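# Move a steel ball from blue tray into ratchet hole

## Task

Pick a steel ball out of the blue tray and set it into the ratchet head's deep round hole, with anything already achieved still in place when finished.

## Robot and tools

Robot: two arms, left_arm and right_arm, each with a parallel two-finger gripper and a wrist camera. Bases in the scene frame: left_arm at (+0.007, +0.274, 0) m, right_arm at (-0.011, -0.236, 0) m, both almost unrotated. A camera stand sits behind the arms.

Frames: the scene frame has its origin at table-top height midway between the nominal bases, +z up, +x forward over the table, and left_arm on the +y side (arm names do not match image left/right). Reported end_effector_position (metres) and end_effector_quat_wxyz are in the scene frame. Offsets in commands run along each Hand target's own axes. On the gripper, +z points along the fingers and the fingers open and close along y. The reported position is the point between the pads, about 1 cm behind the tips. Printed poses can be off by a few centimetres, more when the arm reaches far.

execute_actions(actions, cameras): actions is a list of actions; each action is a list of up to 15 rows, one row per 1/30 s step, with the last row held if fewer than 15. Every row has 14 numbers in [-1, 1], always both arms: left_arm dx, dy, dz, rx, ry, rz, opening, then right_arm in the same order. dx..rz are an offset from that arm's Hand target as it was when the action began (not from the previous row), in the Hand target's own axes; 1.0 equals 0.6 m or 180 degrees, and rx, ry, rz form a single rotation vector. Repeating the same offset in a new action moves further. Opening is absolute: +1 fully open (0.094 m), -1 closed. An all-zero pose re-commands the current Hand target; a 0 in the opening slot is a real command, so resend the present opening to keep it. cameras lists names (cam_high, cam_left_wrist, cam_right_wrist, or "all"); images come only when asked or when actions is empty.

move(target, speed, blend, opening_speed, grip_force, blocking, cameras): target is one 14-number row as above, or a list of up to 15 rows; every row is an offset from the same starting Hand targets, not chained. Paths are straight, both arms finish together, each lasts at least 0.5 s and is cut at 10 s. speed is m/s, 0.002 to 2.9 (default 0.25); rotation limited to twice that in rad/s; one value or one per target. blend in metres rounds corners of a list (0 = stop at each). opening_speed is per second on the -1..+1 scale, at least 0.2. grip_force is newtons per pad, 10 to 50 (50 = full), per arm or shared, persists; lower force closes slowly. blocking=false returns after about 0.5 s while the move continues. Moves do not avoid obstacles or the other arm. Opening changes in a later row happen on arrival once everything is still. The result adds a move: line with the ending (done, off_target, moving, held, fault) and any limits (paced = pose clipped, held = steps withheld). done means at rest within 10 mm and 2 degrees.

wait(seconds 0 to 10, cameras): lets time pass holding commands. stop(cameras): brakes a running move. zoom_image(camera, region [x0,y0,x1,y1] in pixels, at most 504 by 504) enlarges part of the latest image. read_manual only returns licence text. finished_scene(scene) ends the current scene with its number; call nothing after it in that reply.

Results: per arm, Hand target (last commanded pose after clipping; next offsets count from it), end_effector position and quaternion, Joint positions (last value = finger opening in metres), Joint torques, Joint velocities (may read within noise or be omitted), grip_measured on the -1..+1 scale (reads up to ~2.5 mm wide when empty, narrower than a held hard part, especially a round one), grip_effort_nm (motor effort, negative closing; not pad force, does not return to zero), Tool commands, and possible MOTOR HOT or OVER-TEMPERATURE FAULT lines.

Behaviour: the controller limits commanded rotation to 40 degrees from the current orientation each step. Grippers often stop a few cm short from friction or weight; re-send zeros or the missing offset. Passing near an arm's own base can flip its shoulder; go around. With the wrist near joint 1's axis small motions can swing the arm. A blocked arm keeps pushing until commanded back past its gripper. Holding loads, stretching out or pushing at unreachable poses heats motors; at 90 °C the arm folds and idles, at 100 °C it collapses.

Gripping: to release, command an opening well above grip_measured. For a small round ball, close to about 0.11 or more below the touch reading for a firm grip; fingers squeeze roughly 50 to 64 N per pad at full force.

Avoid: dropping the ball or letting it fall from height, releasing it while moving, fast impacts with the table, ratchet or fixtures, hard pushes, arm-to-arm contact (including one gripper closing on the other's fingers or cameras), strain on wrist camera cables, and anything leaving the table. Loose objects may get nudged occasionally; check the ball stays in the hole before finishing.

Each tool is called as name(argument=value, ...), one argument or row to a line, values as JSON.

## Session

execute_actions(
  actions=[],
)

Scene clock: 0.00 s.
left_arm: end_effector_position=(+0.4138, +0.2920, +0.1014) grip_measured=+1.000 grip_effort_nm=n/a end_effector_quat_wxyz=(+0.572, -0.042, +0.818, +0.037) | right_arm: end_effector_position=(+0.3770, -0.2580, +0.1017) grip_measured=+1.000 grip_effort_nm=n/a end_effector_quat_wxyz=(+0.608, +0.064, +0.786, -0.090)
Joint positions: left_arm=[-0.005 1.543 0.417 0.774 -0.119 -0.029 0.094] | right_arm=[0.037 1.591 0.298 1.035 0.295 0.01 0.094]
Joint velocities: within noise
Joint torques (N m): no reading
Heat: left arm: 34 °C; right arm: 30 °C.
Hand target: left_arm +0.4164, +0.2921, +0.1088; +0.581, -0.042, +0.812, +0.037 | right_arm +0.3810, -0.2579, +0.1135; +0.623, +0.067, +0.774, -0.088
Tool commands: left_gripper/opening=+1.0 right_gripper/opening=+1.0

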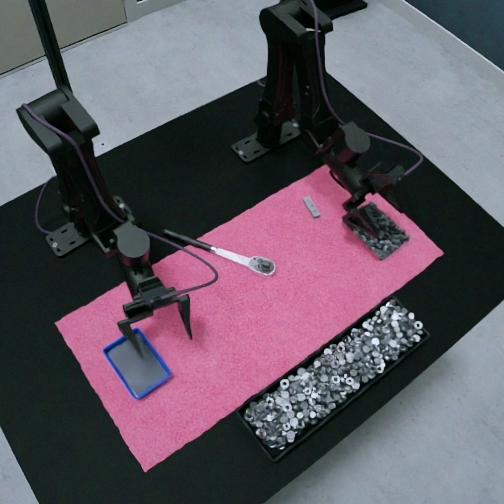

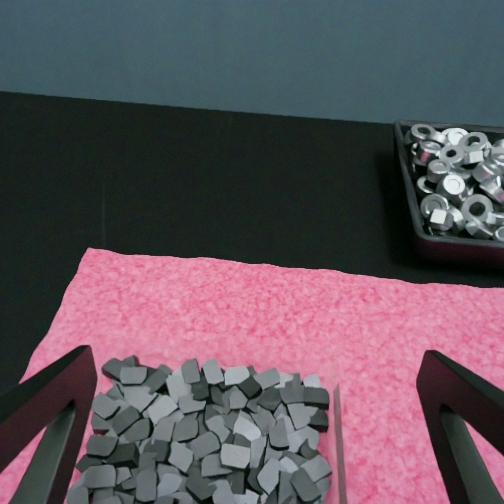

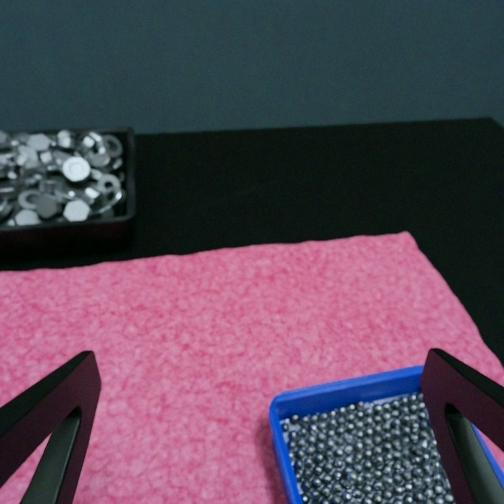

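zoom_image(
  camera="cam_high",
  region=[220, 230, 300, 300],
)

zoom_image(
  camera="cam_high",
  region=[90, 310, 190, 410],
)

zoom_image(
  camera="cam_right_wrist",
  region=[260, 350, 504, 504],
)

Scaled by 6.300 from the camera's 504x504 image, which has a finer 720x720 frame.

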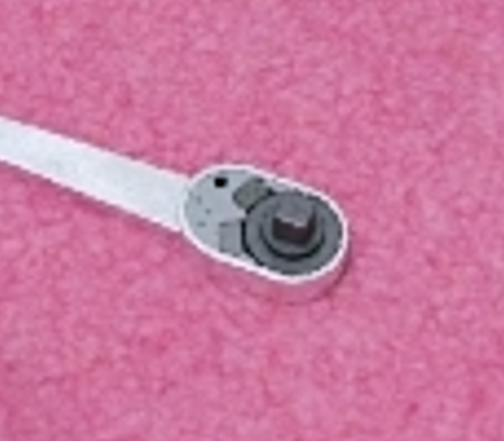

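Scaled by 5.040 from the camera's 504x504 image, which has a finer 720x720 frame.

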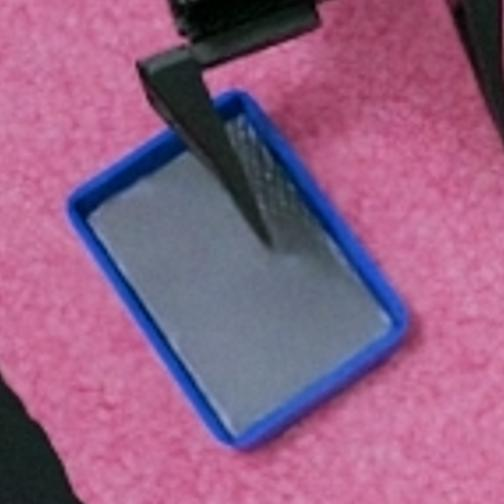

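Scaled by 2.066 from the camera's 504x504 image, which has a finer 720x720 frame.

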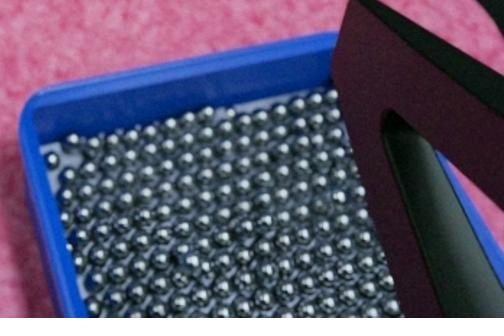

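move(
  target=[0,0,0,0,0,0,1,-0.026,0.463,-0.129,-0.061,0.429,-0.046,1],
  speed=0.4,
  cameras=["cam_high","cam_right_wrist"],
)

Scene clock: 85.90 s.
left_arm: end_effector_position=(+0.4138, +0.2920, +0.1014) grip_measured=+1.000 grip_effort_nm=0.00 end_effector_quat_wxyz=(+0.572, -0.042, +0.818, +0.037) | right_arm: end_effector_position=(+0.3652, +0.0259, +0.1211) grip_measured=+1.000 grip_effort_nm=0.00 end_effector_quat_wxyz=(+0.012, -0.002, +1.000, +0.007)
Joint positions: left_arm=[-0.005 1.543 0.417 0.774 -0.119 -0.029 0.094] | right_arm=[0.567 2.366 2.4 -1.576 0.002 0.603 0.094]
Joint torques (N m): left_arm=[0.09 -7.28 5.48 2.54 -0.05 -0.01] | right_arm=[0.12 -10.67 7.97 0.32 -0.04 0.06]
Heat: left arm: 36 °C; right arm: 33 °C.
Hand target: left_arm +0.4164, +0.2921, +0.1088; +0.581, -0.042, +0.812, +0.037 | right_arm +0.3701, +0.0303, +0.1304; +0.001, +0.000, +1.000, +0.001
Off the commanded pose: left_arm 0.008 m, 1 deg | right_arm 0.011 m, 2 deg.
joint sent to its limit (right arm) — joint 4 (wrist pitch), lower limit. The joint targets are off in orientation, not in position.
move: off_target (right_arm)
Images, in order (width x height): cam_high 504x504, cam_right_wrist 504x504.

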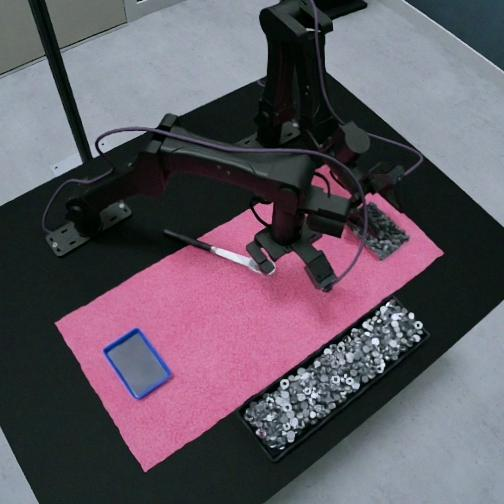

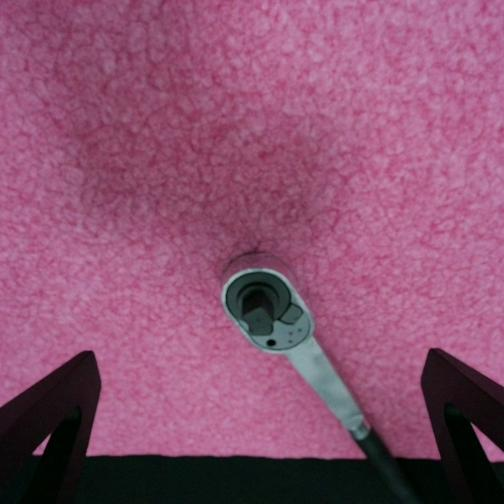

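zoom_image(
  camera="cam_right_wrist",
  region=[205, 240, 325, 360],
)

Scaled by 4.200 from the camera's 504x504 image, which has a finer 720x720 frame.

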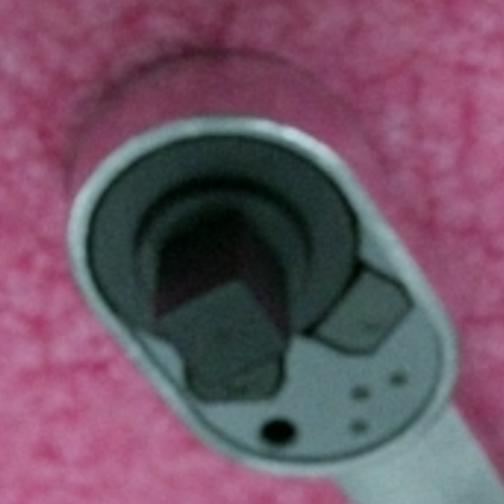

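move(
  target=[0,0,0,0,0,0,1,-0.0215,-0.567,0.084,0,-0.25,0,-0.6],
  speed=0.4,
  cameras=["cam_high","cam_right_wrist"],
)

zoom_image(
  camera="cam_right_wrist",
  region=[130, 250, 380, 500],
)

Scene clock: 137.37 s.
left_arm: end_effector_position=(+0.4138, +0.2920, +0.1014) grip_measured=+1.000 grip_effort_nm=0.00 end_effector_quat_wxyz=(+0.572, -0.042, +0.818, +0.037) | right_arm: end_effector_position=(+0.3817, -0.3084, +0.0796) grip_measured=-0.598 grip_effort_nm=-0.12 end_effector_quat_wxyz=(+0.376, +0.002, +0.927, -0.002)
Joint positions: left_arm=[-0.005 1.543 0.417 0.774 -0.119 -0.029 0.094] | right_arm=[-0.305 1.524 0.779 -0.072 -0.179 -0.191 0.019]
Joint torques (N m): left_arm=[0.08 -7.27 5.48 2.54 -0.05 -0.02] | right_arm=[-0.88 -5.07 5.01 1.47 -0.18 -0.04]
Heat: left arm: 38 °C; right arm: 34 °C.
Hand target: left_arm +0.4164, +0.2921, +0.1088; +0.581, -0.042, +0.812, +0.037 | right_arm +0.3830, -0.3099, +0.0796; +0.384, +0.000, +0.923, +0.000
Off the commanded pose: left_arm 0.008 m, 1 deg | right_arm 0.002 m, 1 deg.
move: done
Images, in order (width x height): cam_high 504x504, cam_right_wrist 504x504.

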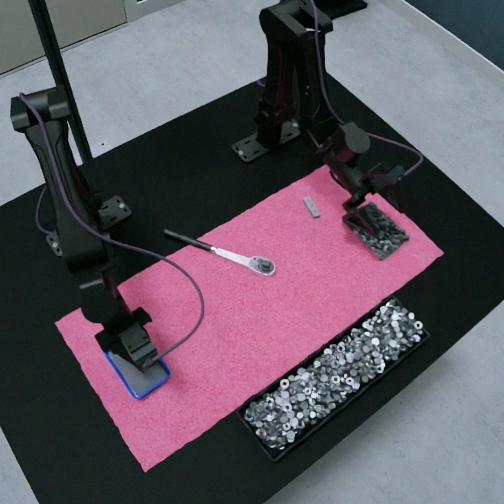

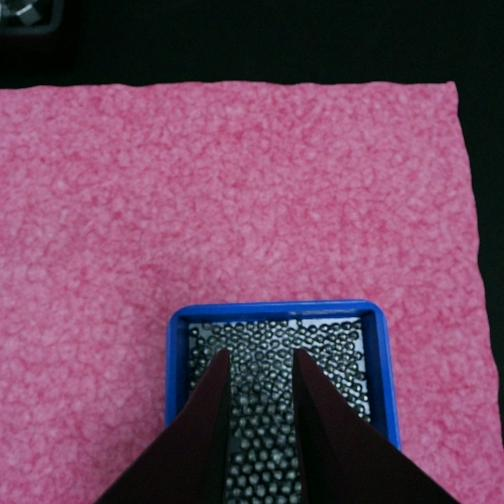

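Scaled by 2.016 from the camera's 504x504 image, which has a finer 720x720 frame.

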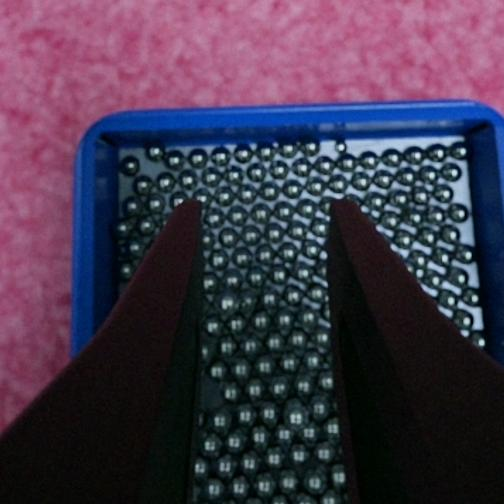

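move(
  target=[0,0,0,0,0,0,1,0.068,0,0.068,0,0,0,-0.78],
  speed=0.12,
  cameras=["cam_right_wrist"],
)

zoom_image(
  camera="cam_right_wrist",
  region=[160, 290, 360, 490],
)

Scene clock: 160.63 s.
left_arm: end_effector_position=(+0.4138, +0.2920, +0.1014) grip_measured=+1.000 grip_effort_nm=0.01 end_effector_quat_wxyz=(+0.572, -0.042, +0.818, +0.037) | right_arm: end_effector_position=(+0.3867, -0.3082, +0.0279) grip_measured=-0.778 grip_effort_nm=-0.12 end_effector_quat_wxyz=(+0.388, -0.002, +0.922, -0.002)
Joint positions: left_arm=[-0.005 1.543 0.417 0.774 -0.119 -0.029 0.094] | right_arm=[-0.305 1.682 0.664 0.227 -0.188 -0.193 0.01]
Joint torques (N m): left_arm=[0.08 -7.3 5.46 2.54 -0.05 -0.01] | right_arm=[-0.84 -5.04 4.11 1.35 -0.15 -0.02]
Heat: left arm: 39 °C; right arm: 33 °C.
Hand target: left_arm +0.4164, +0.2921, +0.1088; +0.581, -0.042, +0.812, +0.037 | right_arm +0.3831, -0.3098, +0.0218; +0.384, +0.000, +0.923, +0.000
Off the commanded pose: left_arm 0.008 m, 1 deg | right_arm 0.007 m, 1 deg.
move: done
Images, in order (width x height): cam_right_wrist 504x504.

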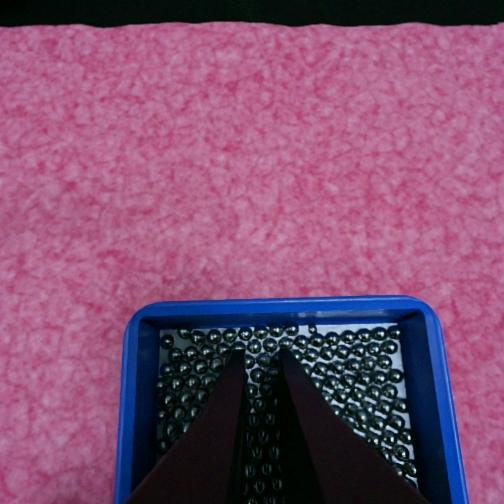

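Scaled by 2.520 from the camera's 504x504 image, which has a finer 720x720 frame.

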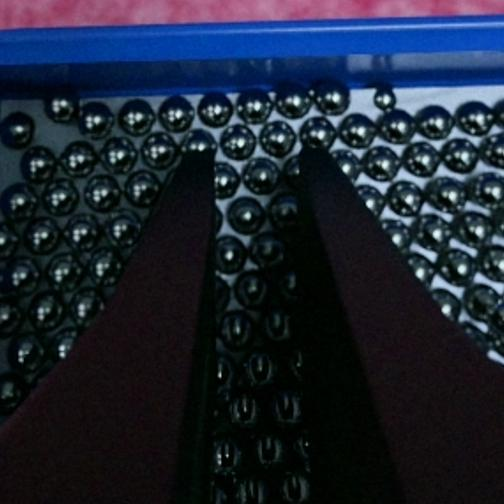

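move(
  target=[0,0,0,0,0,0,1,0.0177,0,0.0106,0,0,0,-0.78],
  speed=0.05,
  cameras=["cam_right_wrist"],
)

zoom_image(
  camera="cam_right_wrist",
  region=[160, 290, 360, 490],
)

Scene clock: 171.87 s.
left_arm: end_effector_position=(+0.4138, +0.2920, +0.1014) grip_measured=+1.000 grip_effort_nm=0.00 end_effector_quat_wxyz=(+0.572, -0.042, +0.818, +0.037) | right_arm: end_effector_position=(+0.3915, -0.3106, +0.0271) grip_measured=-0.778 grip_effort_nm=-0.12 end_effector_quat_wxyz=(+0.408, -0.003, +0.913, -0.006)
Joint positions: left_arm=[-0.005 1.543 0.417 0.774 -0.119 -0.029 0.094] | right_arm=[-0.31 1.704 0.64 0.317 -0.193 -0.193 0.01]
Joint torques (N m): left_arm=[0.08 -7.28 5.46 2.54 -0.05 -0.01] | right_arm=[-0.65 -4.38 3.56 1.17 -0.11 -0.04]
Heat: left arm: 40 °C; right arm: 33 °C.
Hand target: left_arm +0.4164, +0.2921, +0.1088; +0.581, -0.042, +0.812, +0.037 | right_arm +0.3802, -0.3099, +0.0099; +0.384, +0.000, +0.923, +0.000
Off the commanded pose: left_arm 0.008 m, 1 deg | right_arm 0.021 m, 3 deg.
move: off_target (right_arm)
Images, in order (width x height): cam_right_wrist 504x504.

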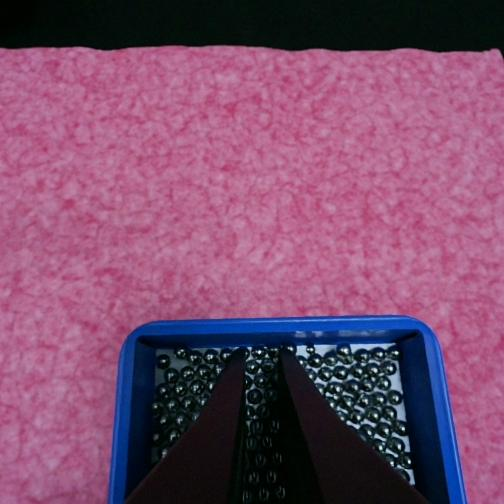

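Scaled by 2.520 from the camera's 504x504 image, which has a finer 720x720 frame.

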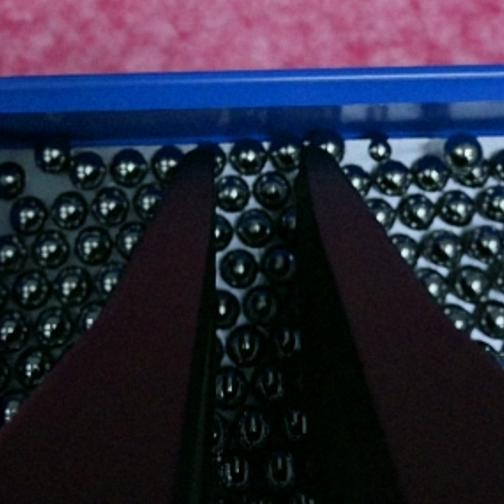

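move(
  target=[
    [0,0,0,0,0,0,1,-0.053,0,-0.041,0,0.1056,0,-0.78],
    [0,0,0,0,0,0,1,-0.0188,0,-0.0070,0,0.1056,0,-0.78],
  ],
  speed=[0.15,0.05],
  cameras=["cam_right_wrist"],
)

zoom_image(
  camera="cam_right_wrist",
  region=[160, 290, 360, 490],
)

Scene clock: 196.00 s.
left_arm: end_effector_position=(+0.4138, +0.2920, +0.1014) grip_measured=+1.000 grip_effort_nm=0.00 end_effector_quat_wxyz=(+0.572, -0.042, +0.818, +0.037) | right_arm: end_effector_position=(+0.3859, -0.3128, +0.0278) grip_measured=-0.778 grip_effort_nm=-0.12 end_effector_quat_wxyz=(+0.229, +0.006, +0.973, +0.000)
Joint positions: left_arm=[-0.005 1.543 0.417 0.774 -0.119 -0.029 0.094] | right_arm=[-0.279 1.783 1.028 -0.365 -0.103 -0.204 0.01]
Joint torques (N m): left_arm=[0.06 -7.31 5.46 2.54 -0.05 -0.01] | right_arm=[0.61 -6.05 4.45 1.1 -0.07 -0.06]
Heat: left arm: 41 °C; right arm: 32 °C.
Hand target: left_arm +0.4164, +0.2921, +0.1088; +0.581, -0.042, +0.812, +0.037 | right_arm +0.3851, -0.3098, +0.0208; +0.226, +0.000, +0.974, +0.001
Off the commanded pose: left_arm 0.008 m, 1 deg | right_arm 0.007 m, 1 deg.
move: done
Images, in order (width x height): cam_right_wrist 504x504.

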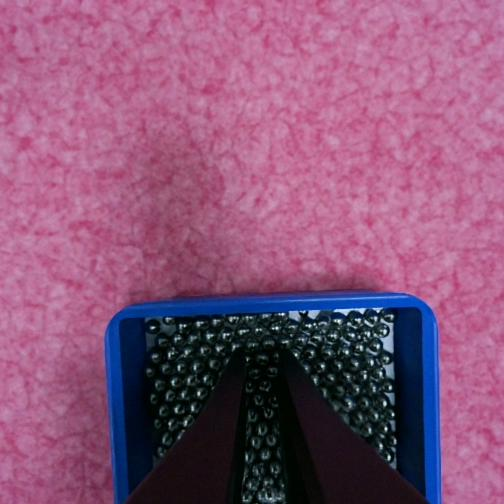

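Scaled by 2.520 from the camera's 504x504 image, which has a finer 720x720 frame.

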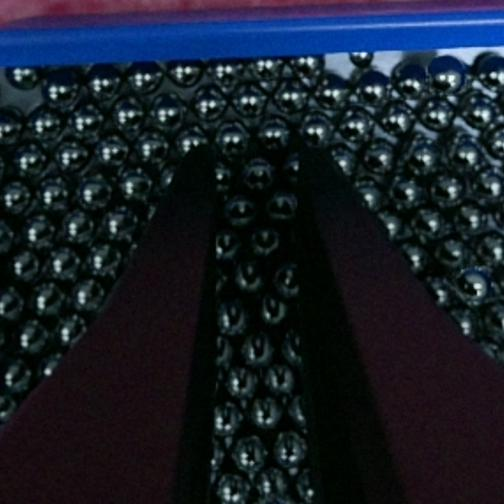

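move(
  target=[0,0,0,0,0,0,1,0.0073,0,0.015,0,0,0,-0.76],
  speed=0.05,
  cameras=["cam_right_wrist"],
)

zoom_image(
  camera="cam_right_wrist",
  region=[160, 290, 360, 490],
)

Scene clock: 206.53 s.
left_arm: end_effector_position=(+0.4138, +0.2920, +0.1014) grip_measured=+1.000 grip_effort_nm=0.00 end_effector_quat_wxyz=(+0.572, -0.042, +0.818, +0.037) | right_arm: end_effector_position=(+0.3921, -0.3143, +0.0271) grip_measured=-0.762 grip_effort_nm=0.12 end_effector_quat_wxyz=(+0.244, +0.005, +0.970, -0.004)
Joint positions: left_arm=[-0.005 1.543 0.417 0.774 -0.119 -0.029 0.094] | right_arm=[-0.279 1.789 1.015 -0.314 -0.103 -0.204 0.011]
Joint torques (N m): left_arm=[0.09 -7.28 5.48 2.55 -0.05 -0.01] | right_arm=[0.62 -5.11 3.89 1.04 -0.06 -0.06]
Heat: left arm: 41 °C; right arm: 32 °C.
Hand target: left_arm +0.4164, +0.2921, +0.1088; +0.581, -0.042, +0.812, +0.037 | right_arm +0.3852, -0.3098, +0.0109; +0.226, +0.000, +0.974, +0.001
Off the commanded pose: left_arm 0.008 m, 1 deg | right_arm 0.018 m, 2 deg.
move: off_target (right_arm)
Images, in order (width x height): cam_right_wrist 504x504.

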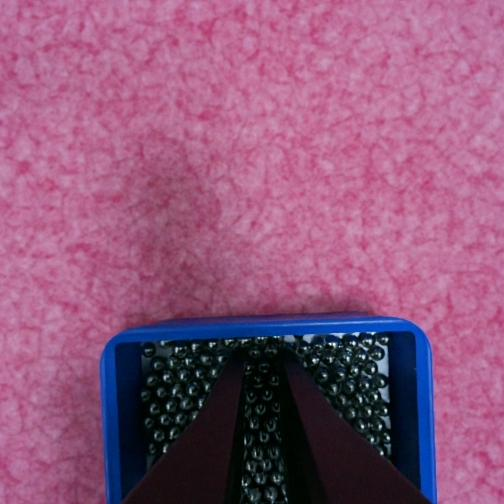

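Scaled by 2.520 from the camera's 504x504 image, which has a finer 720x720 frame.

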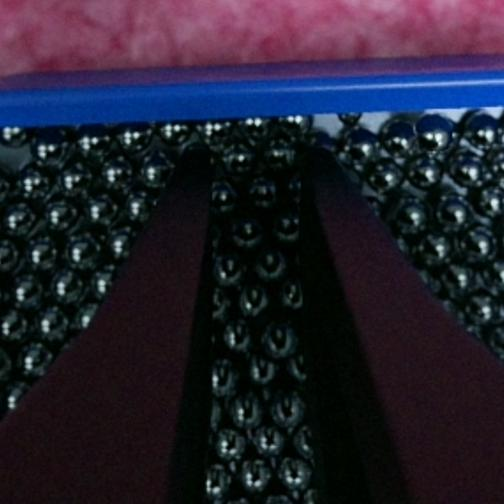

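move(
  target=[
    [0,0,0,0,0,0,1,-0.0058,0,-0.015,0,0,0,-0.76],
    [0,0,0,0,0,0,1,-0.0058,0,-0.015,0,0,0,-0.93],
  ],
  speed=0.05,
  opening_speed=0.2,
  grip_force=12,
  cameras=["cam_right_wrist"],
)

zoom_image(
  camera="cam_right_wrist",
  region=[160, 290, 360, 490],
)

Scene clock: 231.47 s.
left_arm: end_effector_position=(+0.4138, +0.2920, +0.1014) grip_measured=+1.000 grip_effort_nm=0.00 end_effector_quat_wxyz=(+0.572, -0.042, +0.818, +0.037) | right_arm: end_effector_position=(+0.3919, -0.3142, +0.0270) grip_measured=-0.927 grip_effort_nm=-0.14 end_effector_quat_wxyz=(+0.244, +0.004, +0.970, -0.004)
Joint positions: left_arm=[-0.005 1.543 0.417 0.774 -0.119 -0.029 0.094] | right_arm=[-0.279 1.789 1.015 -0.315 -0.103 -0.205 0.003]
Joint torques (N m): left_arm=[0.08 -7.28 5.45 2.54 -0.05 -0.02] | right_arm=[0.55 -6.64 5.05 0.71 -0.07 -0.06]
Heat: left arm: 42 °C; right arm: 32 °C.
Hand target: left_arm +0.4164, +0.2921, +0.1088; +0.581, -0.042, +0.812, +0.037 | right_arm +0.3843, -0.3098, +0.0205; +0.226, +0.000, +0.974, +0.001
Off the commanded pose: left_arm 0.008 m, 1 deg | right_arm 0.011 m, 2 deg.
grip_force (N): 12, 12
move: off_target (right_arm); target 2's new opening was sent with right_arm's hand 0.011 m and 2 deg from that target
Images, in order (width x height): cam_right_wrist 504x504.

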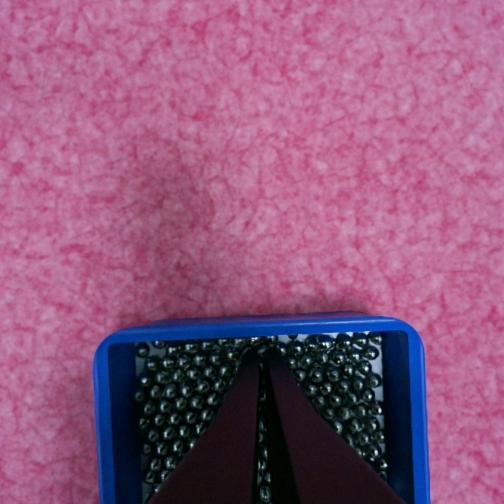

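Scaled by 2.520 from the camera's 504x504 image, which has a finer 720x720 frame.

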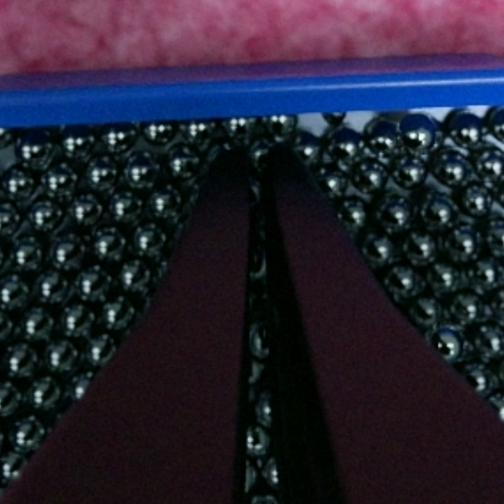

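move(
  target=[
    [0,0,0,0,0,0,1,0,0,0,0,0,0,-1],
    [0,0,0,0,0,0,1,-0.022,0,-0.045,0,0,0,-1],
  ],
  speed=0.08,
  opening_speed=0.2,
  cameras=["cam_right_wrist"],
)

zoom_image(
  camera="cam_right_wrist",
  region=[200, 320, 320, 440],
)

Scene clock: 240.47 s.
left_arm: end_effector_position=(+0.4138, +0.2920, +0.1014) grip_measured=+1.000 grip_effort_nm=0.00 end_effector_quat_wxyz=(+0.572, -0.042, +0.818, +0.037) | right_arm: end_effector_position=(+0.3714, -0.3092, +0.0278) grip_measured=-0.980 grip_effort_nm=-0.33 end_effector_quat_wxyz=(+0.198, +0.007, +0.980, +0.007)
Joint positions: left_arm=[-0.005 1.543 0.417 0.774 -0.119 -0.029 0.094] | right_arm=[-0.279 1.77 1.041 -0.456 -0.103 -0.205 0.001]
Joint torques (N m): left_arm=[0.09 -7.3 5.46 2.54 -0.05 -0.02] | right_arm=[0.55 -9.44 7.91 0.81 -0.06 -0.05]
Heat: left arm: 42 °C; right arm: 32 °C.
Hand target: left_arm +0.4164, +0.2921, +0.1088; +0.581, -0.042, +0.812, +0.037 | right_arm +0.3843, -0.3099, +0.0505; +0.226, +0.000, +0.974, +0.001
Off the commanded pose: left_arm 0.008 m, 1 deg | right_arm 0.026 m, 3 deg.
grip_force (N): 12, 12
move: off_target (right_arm)
Images, in order (width x height): cam_right_wrist 504x504.

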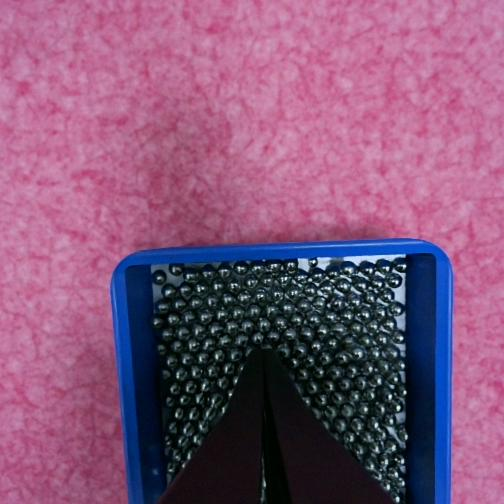

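Scaled by 4.200 from the camera's 504x504 image, which has a finer 720x720 frame.

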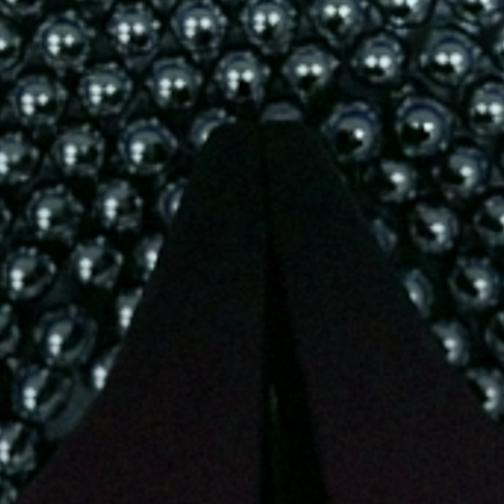

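move(
  target=[
    [0,0,0,0,0,0,1,-0.0192,0,-0.0546,0,0,0,-0.76],
    [0,0,0,0,0,0,1,0.0342,0,0.0547,0,0,0,-0.76],
  ],
  speed=0.1,
  cameras=["cam_right_wrist"],
)

zoom_image(
  camera="cam_right_wrist",
  region=[160, 290, 360, 490],
)

Scene clock: 256.50 s.
left_arm: end_effector_position=(+0.4138, +0.2920, +0.1014) grip_measured=+1.000 grip_effort_nm=0.00 end_effector_quat_wxyz=(+0.572, -0.042, +0.818, +0.037) | right_arm: end_effector_position=(+0.3867, -0.3128, +0.0270) grip_measured=-0.762 grip_effort_nm=0.12 end_effector_quat_wxyz=(+0.242, +0.003, +0.970, -0.003)
Joint positions: left_arm=[-0.005 1.543 0.417 0.774 -0.119 -0.029 0.094] | right_arm=[-0.279 1.772 0.996 -0.316 -0.104 -0.208 0.011]
Joint torques (N m): left_arm=[0.08 -7.3 5.48 2.55 -0.05 -0.01] | right_arm=[0.27 -5.05 3.84 1.04 -0.07 -0.06]
Heat: left arm: 43 °C; right arm: 34 °C.
Hand target: left_arm +0.4164, +0.2921, +0.1088; +0.581, -0.042, +0.812, +0.037 | right_arm +0.3803, -0.3098, +0.0120; +0.226, +0.000, +0.974, +0.000
Off the commanded pose: left_arm 0.008 m, 1 deg | right_arm 0.017 m, 2 deg.
grip_force (N): 12, 12
move: off_target (right_arm)
Images, in order (width x height): cam_right_wrist 504x504.

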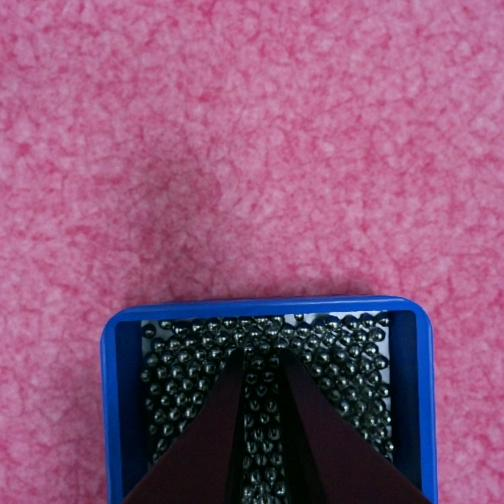

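Scaled by 2.520 from the camera's 504x504 image, which has a finer 720x720 frame.

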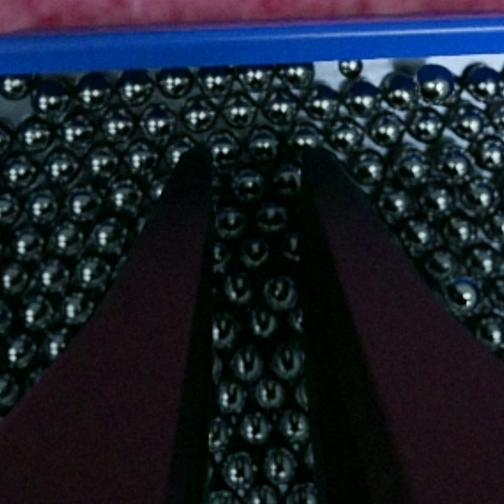

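move(
  target=[
    [0,0,0,0,0,0,1,0.0146,0.012,0.03,0,0,0,-0.76],
    [0,0,0,0,0,0,1,0.0146,-0.012,0.03,0,0,0,-0.76],
    [0,0,0,0,0,0,1,0.0146,0.012,0.03,0,0,0,-0.76],
    [0,0,0,0,0,0,1,0.0146,-0.005,0.03,0,0,0,-0.76],
  ],
  speed=0.06,
  blend=0.002,
  cameras=["cam_right_wrist"],
)

zoom_image(
  camera="cam_right_wrist",
  region=[160, 290, 360, 490],
)

Scene clock: 280.00 s.
left_arm: end_effector_position=(+0.4138, +0.2920, +0.1014) grip_measured=+1.000 grip_effort_nm=0.00 end_effector_quat_wxyz=(+0.572, -0.042, +0.818, +0.037) | right_arm: end_effector_position=(+0.3996, -0.3134, +0.0255) grip_measured=-0.762 grip_effort_nm=0.11 end_effector_quat_wxyz=(+0.275, -0.004, +0.961, -0.006)
Joint positions: left_arm=[-0.005 1.543 0.417 0.774 -0.119 -0.029 0.094] | right_arm=[-0.278 1.787 0.969 -0.206 -0.116 -0.214 0.011]
Joint torques (N m): left_arm=[0.09 -7.28 5.46 2.54 -0.05 -0.01] | right_arm=[-0.57 -3.15 3.49 0.81 0.01 -0.05]
Heat: left arm: 43 °C; right arm: 33 °C.
Hand target: left_arm +0.4164, +0.2921, +0.1088; +0.581, -0.042, +0.812, +0.037 | right_arm +0.3803, -0.3128, -0.0081; +0.226, +0.000, +0.974, +0.001
Off the commanded pose: left_arm 0.008 m, 1 deg | right_arm 0.039 m, 6 deg.
grip_force (N): 12, 12
move: off_target (right_arm)
Images, in order (width x height): cam_right_wrist 504x504.

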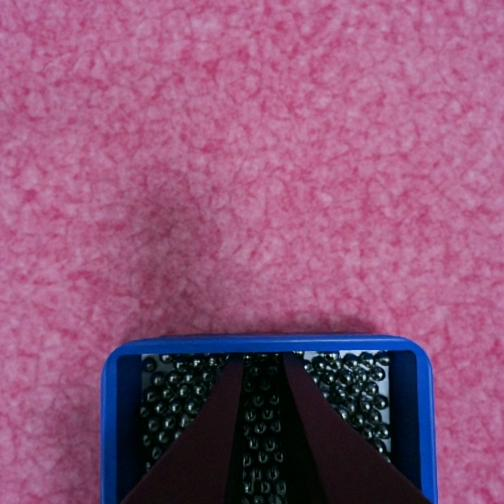

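Scaled by 2.520 from the camera's 504x504 image, which has a finer 720x720 frame.

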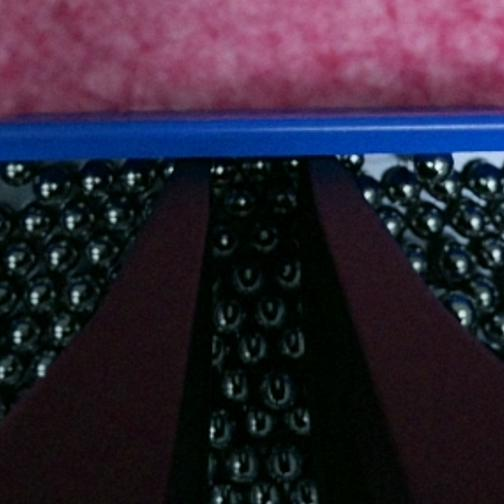

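zoom_image(
  camera="cam_right_wrist",
  region=[290, 330, 440, 480],
)

zoom_image(
  camera="cam_right_wrist",
  region=[210, 340, 310, 440],
)

Scaled by 3.360 from the camera's 504x504 image, which has a finer 720x720 frame.

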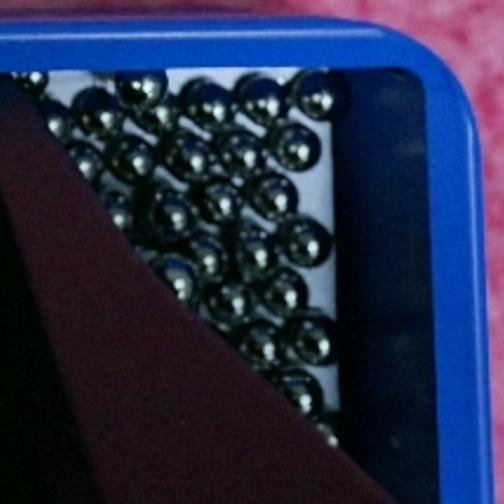

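Scaled by 5.040 from the camera's 504x504 image, which has a finer 720x720 frame.

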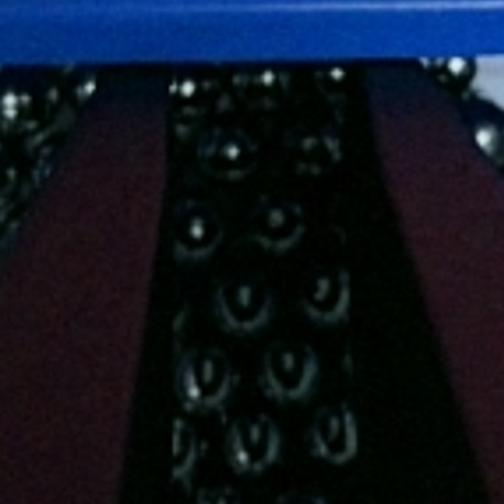

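move(
  target=[
    [0,0,0,0,0,0,1,-0.054,-0.049,-0.081,0,0,0,-0.72],
    [0,0,0,0,0,0,1,-0.015,-0.049,-0.008,0,0,0,-0.72],
    [0,0,0,0,0,0,1,-0.015,-0.041,-0.008,0,0,0,-0.72],
    [0,0,0,0,0,0,1,-0.015,-0.055,-0.008,0,0,0,-0.72],
    [0,0,0,0,0,0,1,-0.015,-0.049,-0.008,0,0,0,-0.72],
  ],
  speed=0.08,
  blend=0.001,
  cameras=["cam_right_wrist"],
)

zoom_image(
  camera="cam_right_wrist",
  region=[180, 310, 340, 470],
)

Scene clock: 314.00 s.
left_arm: end_effector_position=(+0.4138, +0.2920, +0.1014) grip_measured=+1.000 grip_effort_nm=0.01 end_effector_quat_wxyz=(+0.572, -0.042, +0.818, +0.037) | right_arm: end_effector_position=(+0.3984, -0.3441, +0.0262) grip_measured=-0.722 grip_effort_nm=0.12 end_effector_quat_wxyz=(+0.257, -0.002, +0.966, -0.005)
Joint positions: left_arm=[-0.005 1.543 0.417 0.774 -0.119 -0.029 0.094] | right_arm=[-0.364 1.828 1.048 -0.291 -0.151 -0.29 0.013]
Joint torques (N m): left_arm=[0.08 -7.27 5.45 2.54 -0.05 -0.02] | right_arm=[-0.13 -4.29 3.56 1.03 0.02 -0.04]
Heat: left arm: 44 °C; right arm: 32 °C.
Hand target: left_arm +0.4164, +0.2921, +0.1088; +0.581, -0.042, +0.812, +0.037 | right_arm +0.3864, -0.3422, +0.0004; +0.226, +0.000, +0.974, +0.000
Off the commanded pose: left_arm 0.008 m, 1 deg | right_arm 0.029 m, 4 deg.
grip_force (N): 12, 12
move: off_target (right_arm)
Images, in order (width x height): cam_right_wrist 504x504.

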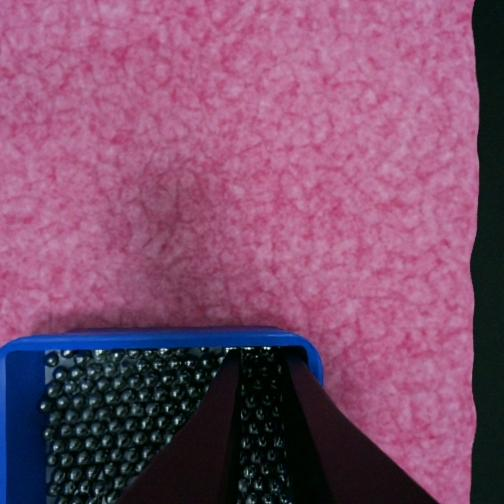

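Scaled by 3.150 from the camera's 504x504 image, which has a finer 720x720 frame.

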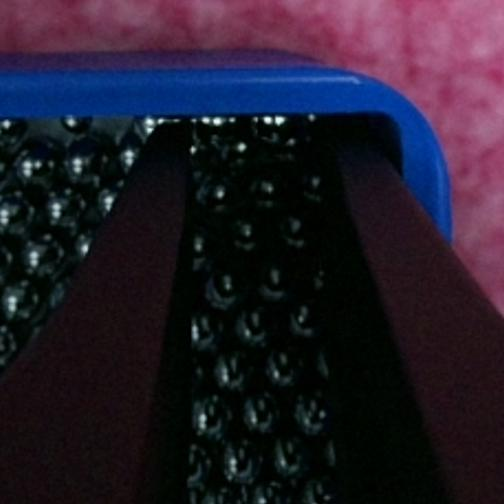

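move(
  target=[0,0,0,0,0,0,1,0,0,0,0,0,0,-0.95],
  speed=0.08,
  opening_speed=0.3,
  cameras=["cam_right_wrist"],
)

zoom_image(
  camera="cam_right_wrist",
  region=[200, 310, 320, 430],
)

Scene clock: 327.83 s.
left_arm: end_effector_position=(+0.4138, +0.2920, +0.1014) grip_measured=+1.000 grip_effort_nm=0.01 end_effector_quat_wxyz=(+0.572, -0.042, +0.818, +0.037) | right_arm: end_effector_position=(+0.4005, -0.3447, +0.0265) grip_measured=-0.947 grip_effort_nm=-0.15 end_effector_quat_wxyz=(+0.261, -0.002, +0.965, -0.006)
Joint positions: left_arm=[-0.005 1.543 0.417 0.774 -0.119 -0.029 0.094] | right_arm=[-0.364 1.83 1.048 -0.28 -0.151 -0.29 0.002]
Joint torques (N m): left_arm=[0.09 -7.3 5.46 2.54 -0.05 -0.01] | right_arm=[-0.14 -4.45 3.58 0.91 0 -0.05]
Heat: left arm: 44 °C; right arm: 32 °C.
Hand target: left_arm +0.4164, +0.2921, +0.1088; +0.581, -0.042, +0.812, +0.037 | right_arm +0.3864, -0.3422, +0.0003; +0.226, +0.000, +0.974, +0.000
Off the commanded pose: left_arm 0.008 m, 1 deg | right_arm 0.030 m, 4 deg.
grip_force (N): 12, 12
move: off_target (right_arm)
Images, in order (width x height): cam_right_wrist 504x504.

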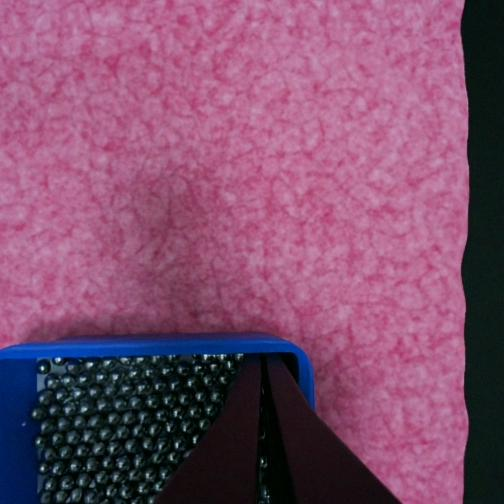

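Scaled by 4.200 from the camera's 504x504 image, which has a finer 720x720 frame.

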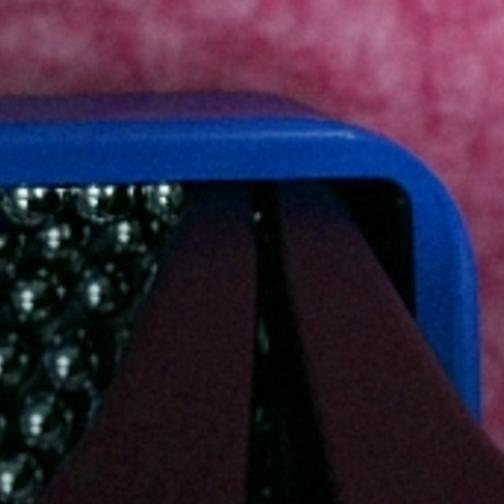

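move(
  target=[0,0,0,0,0,0,1,-0.05,0.01,-0.16,0,0,0,-0.72],
  speed=0.15,
  cameras=["cam_right_wrist"],
)

zoom_image(
  camera="cam_right_wrist",
  region=[100, 250, 320, 470],
)

Scene clock: 358.20 s.
left_arm: end_effector_position=(+0.4138, +0.2920, +0.1014) grip_measured=+1.000 grip_effort_nm=0.00 end_effector_quat_wxyz=(+0.572, -0.042, +0.818, +0.037) | right_arm: end_effector_position=(+0.3604, -0.3333, +0.0798) grip_measured=-0.722 grip_effort_nm=0.12 end_effector_quat_wxyz=(+0.199, +0.004, +0.980, +0.009)
Joint positions: left_arm=[-0.005 1.543 0.417 0.774 -0.119 -0.029 0.094] | right_arm=[-0.364 1.682 1.162 -0.674 -0.14 -0.29 0.013]
Joint torques (N m): left_arm=[0.09 -7.3 5.46 2.54 -0.06 -0.01] | right_arm=[0.06 -8.32 8.08 0.86 -0.1 -0.02]
Heat: left arm: 45 °C; right arm: 32 °C.
Hand target: left_arm +0.4164, +0.2921, +0.1088; +0.581, -0.042, +0.812, +0.037 | right_arm +0.3711, -0.3363, +0.0996; +0.226, +0.000, +0.974, +0.001
Off the commanded pose: left_arm 0.008 m, 1 deg | right_arm 0.023 m, 3 deg.
grip_force (N): 12, 12
move: off_target (right_arm)
Images, in order (width x height): cam_right_wrist 504x504.

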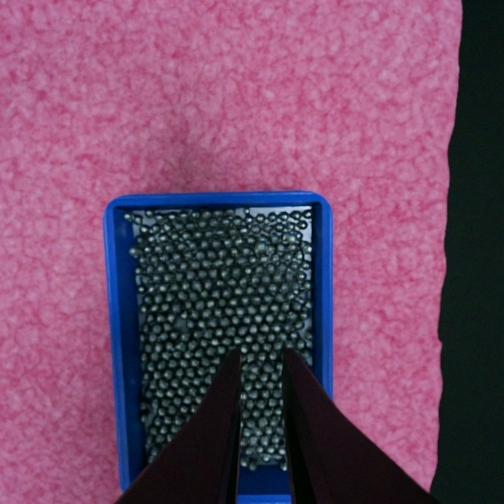

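Scaled by 2.291 from the camera's 504x504 image, which has a finer 720x720 frame.

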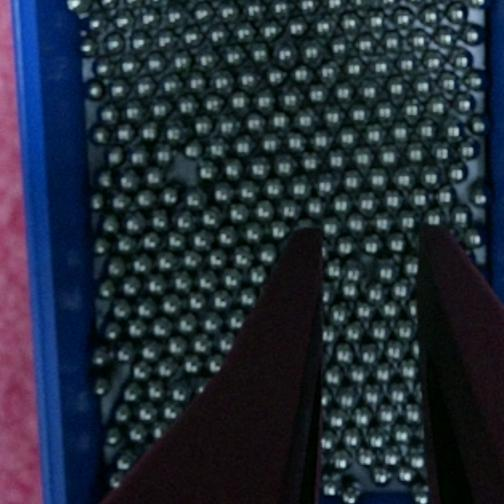

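zoom_image(
  camera="cam_right_wrist",
  region=[110, 190, 340, 330],
)

Scaled by 2.191 from the camera's 504x504 image, which has a finer 720x720 frame.

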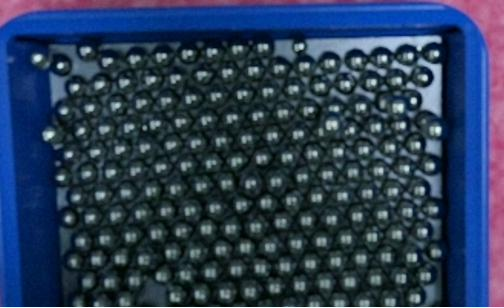

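zoom_image(
  camera="cam_right_wrist",
  region=[230, 200, 320, 290],
)

Scaled by 5.600 from the camera's 504x504 image, which has a finer 720x720 frame.

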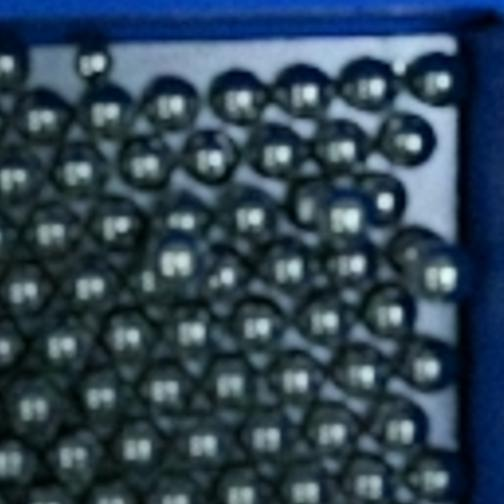

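move(
  target=[0,0,0,0,0,0,1,0.0164,0,0.1155,0,0,0,-0.72],
  speed=0.12,
  cameras=["cam_right_wrist"],
)

zoom_image(
  camera="cam_right_wrist",
  region=[210, 310, 310, 410],
)

Scene clock: 394.47 s.
left_arm: end_effector_position=(+0.4138, +0.2920, +0.1014) grip_measured=+1.000 grip_effort_nm=0.00 end_effector_quat_wxyz=(+0.572, -0.042, +0.818, +0.037) | right_arm: end_effector_position=(+0.3882, -0.3379, +0.0316) grip_measured=-0.722 grip_effort_nm=0.12 end_effector_quat_wxyz=(+0.217, +0.002, +0.976, +0.002)
Joint positions: left_arm=[-0.005 1.543 0.417 0.774 -0.119 -0.029 0.094] | right_arm=[-0.349 1.823 1.11 -0.44 -0.132 -0.277 0.013]
Joint torques (N m): left_arm=[0.08 -7.32 5.48 2.54 -0.05 -0.02] | right_arm=[0.62 -7.43 5.14 1.09 -0.09 0.05]
Heat: left arm: 46 °C; right arm: 33 °C.
Hand target: left_arm +0.4164, +0.2921, +0.1088; +0.581, -0.042, +0.812, +0.037 | right_arm +0.3927, -0.3362, +0.0331; +0.226, +0.000, +0.974, +0.001
Off the commanded pose: left_arm 0.008 m, 1 deg | right_arm 0.005 m, 1 deg.
grip_force (N): 12, 12
move: done
Images, in order (width x height): cam_right_wrist 504x504.

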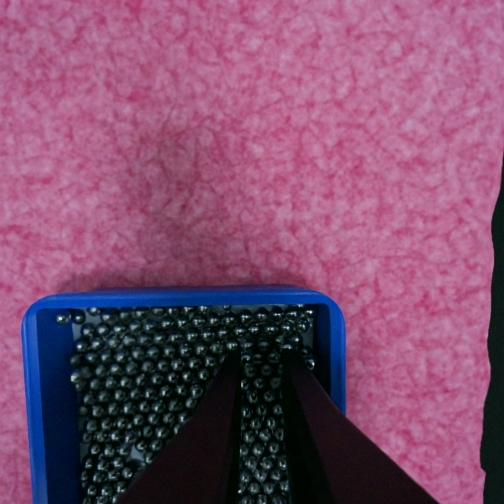

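Scaled by 5.040 from the camera's 504x504 image, which has a finer 720x720 frame.

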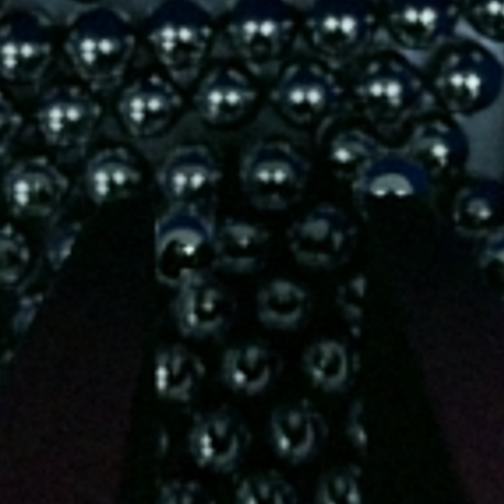

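move(
  target=[0,0,0,0,0,0,1,-0.006,0.0085,0.003,0,0,0,-0.78],
  speed=0.1,
  cameras=["cam_right_wrist"],
)

zoom_image(
  camera="cam_right_wrist",
  region=[210, 310, 310, 410],
)

Scene clock: 410.43 s.
left_arm: end_effector_position=(+0.4138, +0.2920, +0.1014) grip_measured=+1.000 grip_effort_nm=0.00 end_effector_quat_wxyz=(+0.572, -0.042, +0.818, +0.037) | right_arm: end_effector_position=(+0.3899, -0.3317, +0.0315) grip_measured=-0.778 grip_effort_nm=-0.13 end_effector_quat_wxyz=(+0.216, +0.001, +0.976, +0.002)
Joint positions: left_arm=[-0.005 1.543 0.417 0.774 -0.119 -0.029 0.094] | right_arm=[-0.331 1.823 1.11 -0.439 -0.125 -0.262 0.01]
Joint torques (N m): left_arm=[0.08 -7.28 5.46 2.54 -0.06 -0.01] | right_arm=[0.47 -6.86 5.85 1.09 -0.06 0.06]
Heat: left arm: 46 °C; right arm: 33 °C.
Hand target: left_arm +0.4164, +0.2921, +0.1088; +0.581, -0.042, +0.812, +0.037 | right_arm +0.3967, -0.3312, +0.0331; +0.226, +0.000, +0.974, +0.000
Off the commanded pose: left_arm 0.008 m, 1 deg | right_arm 0.007 m, 1 deg.
grip_force (N): 12, 12
move: done
Images, in order (width x height): cam_right_wrist 504x504.

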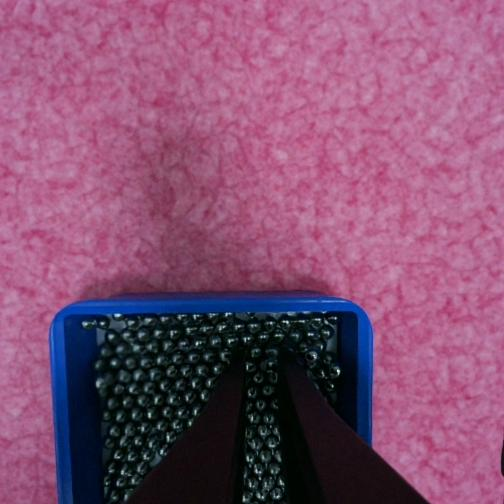

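Scaled by 5.040 from the camera's 504x504 image, which has a finer 720x720 frame.

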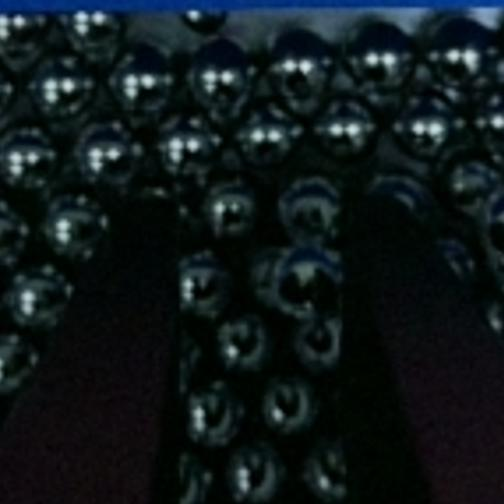

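move(
  target=[
    [0,0,0,0,0,0,1,0.0095,-0.005,0.0195,0,0,0,-0.78],
    [0,0,0,0,0,0,1,0.0095,-0.005,0.0195,0,0,0,-0.93],
  ],
  speed=0.06,
  opening_speed=0.2,
  cameras=["cam_right_wrist"],
)

zoom_image(
  camera="cam_right_wrist",
  region=[210, 310, 310, 410],
)

Scene clock: 422.10 s.
left_arm: end_effector_position=(+0.4138, +0.2920, +0.1014) grip_measured=+1.000 grip_effort_nm=0.01 end_effector_quat_wxyz=(+0.572, -0.042, +0.818, +0.037) | right_arm: end_effector_position=(+0.4001, -0.3348, +0.0282) grip_measured=-0.897 grip_effort_nm=-0.29 end_effector_quat_wxyz=(+0.233, +0.001, +0.973, -0.003)
Joint positions: left_arm=[-0.005 1.543 0.417 0.774 -0.119 -0.029 0.094] | right_arm=[-0.331 1.845 1.107 -0.378 -0.125 -0.261 0.005]
Joint torques (N m): left_arm=[0.09 -7.28 5.46 2.54 -0.05 -0.01] | right_arm=[-0.25 -6.63 4.46 1.01 -0.11 -0.03]
Heat: left arm: 46 °C; right arm: 33 °C.
Hand target: left_arm +0.4164, +0.2921, +0.1088; +0.581, -0.042, +0.812, +0.037 | right_arm +0.3968, -0.3342, +0.0201; +0.226, +0.000, +0.974, +0.000
Off the commanded pose: left_arm 0.008 m, 1 deg | right_arm 0.009 m, 1 deg.
grip_force (N): 12, 12
move: done
Images, in order (width x height): cam_right_wrist 504x504.

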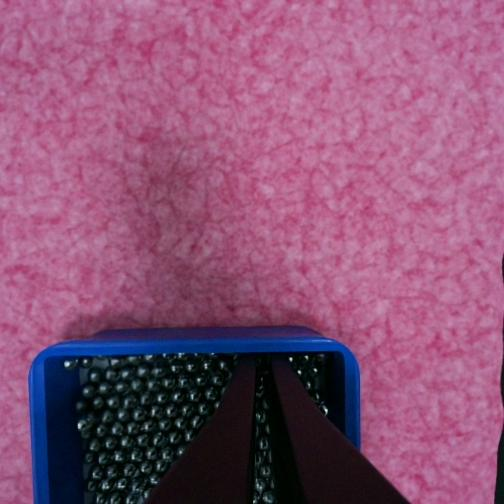

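Scaled by 5.040 from the camera's 504x504 image, which has a finer 720x720 frame.

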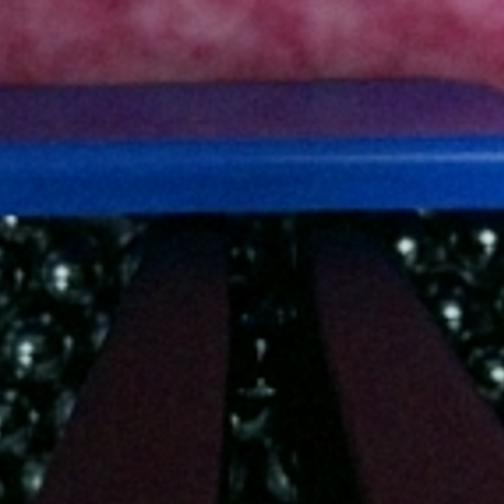

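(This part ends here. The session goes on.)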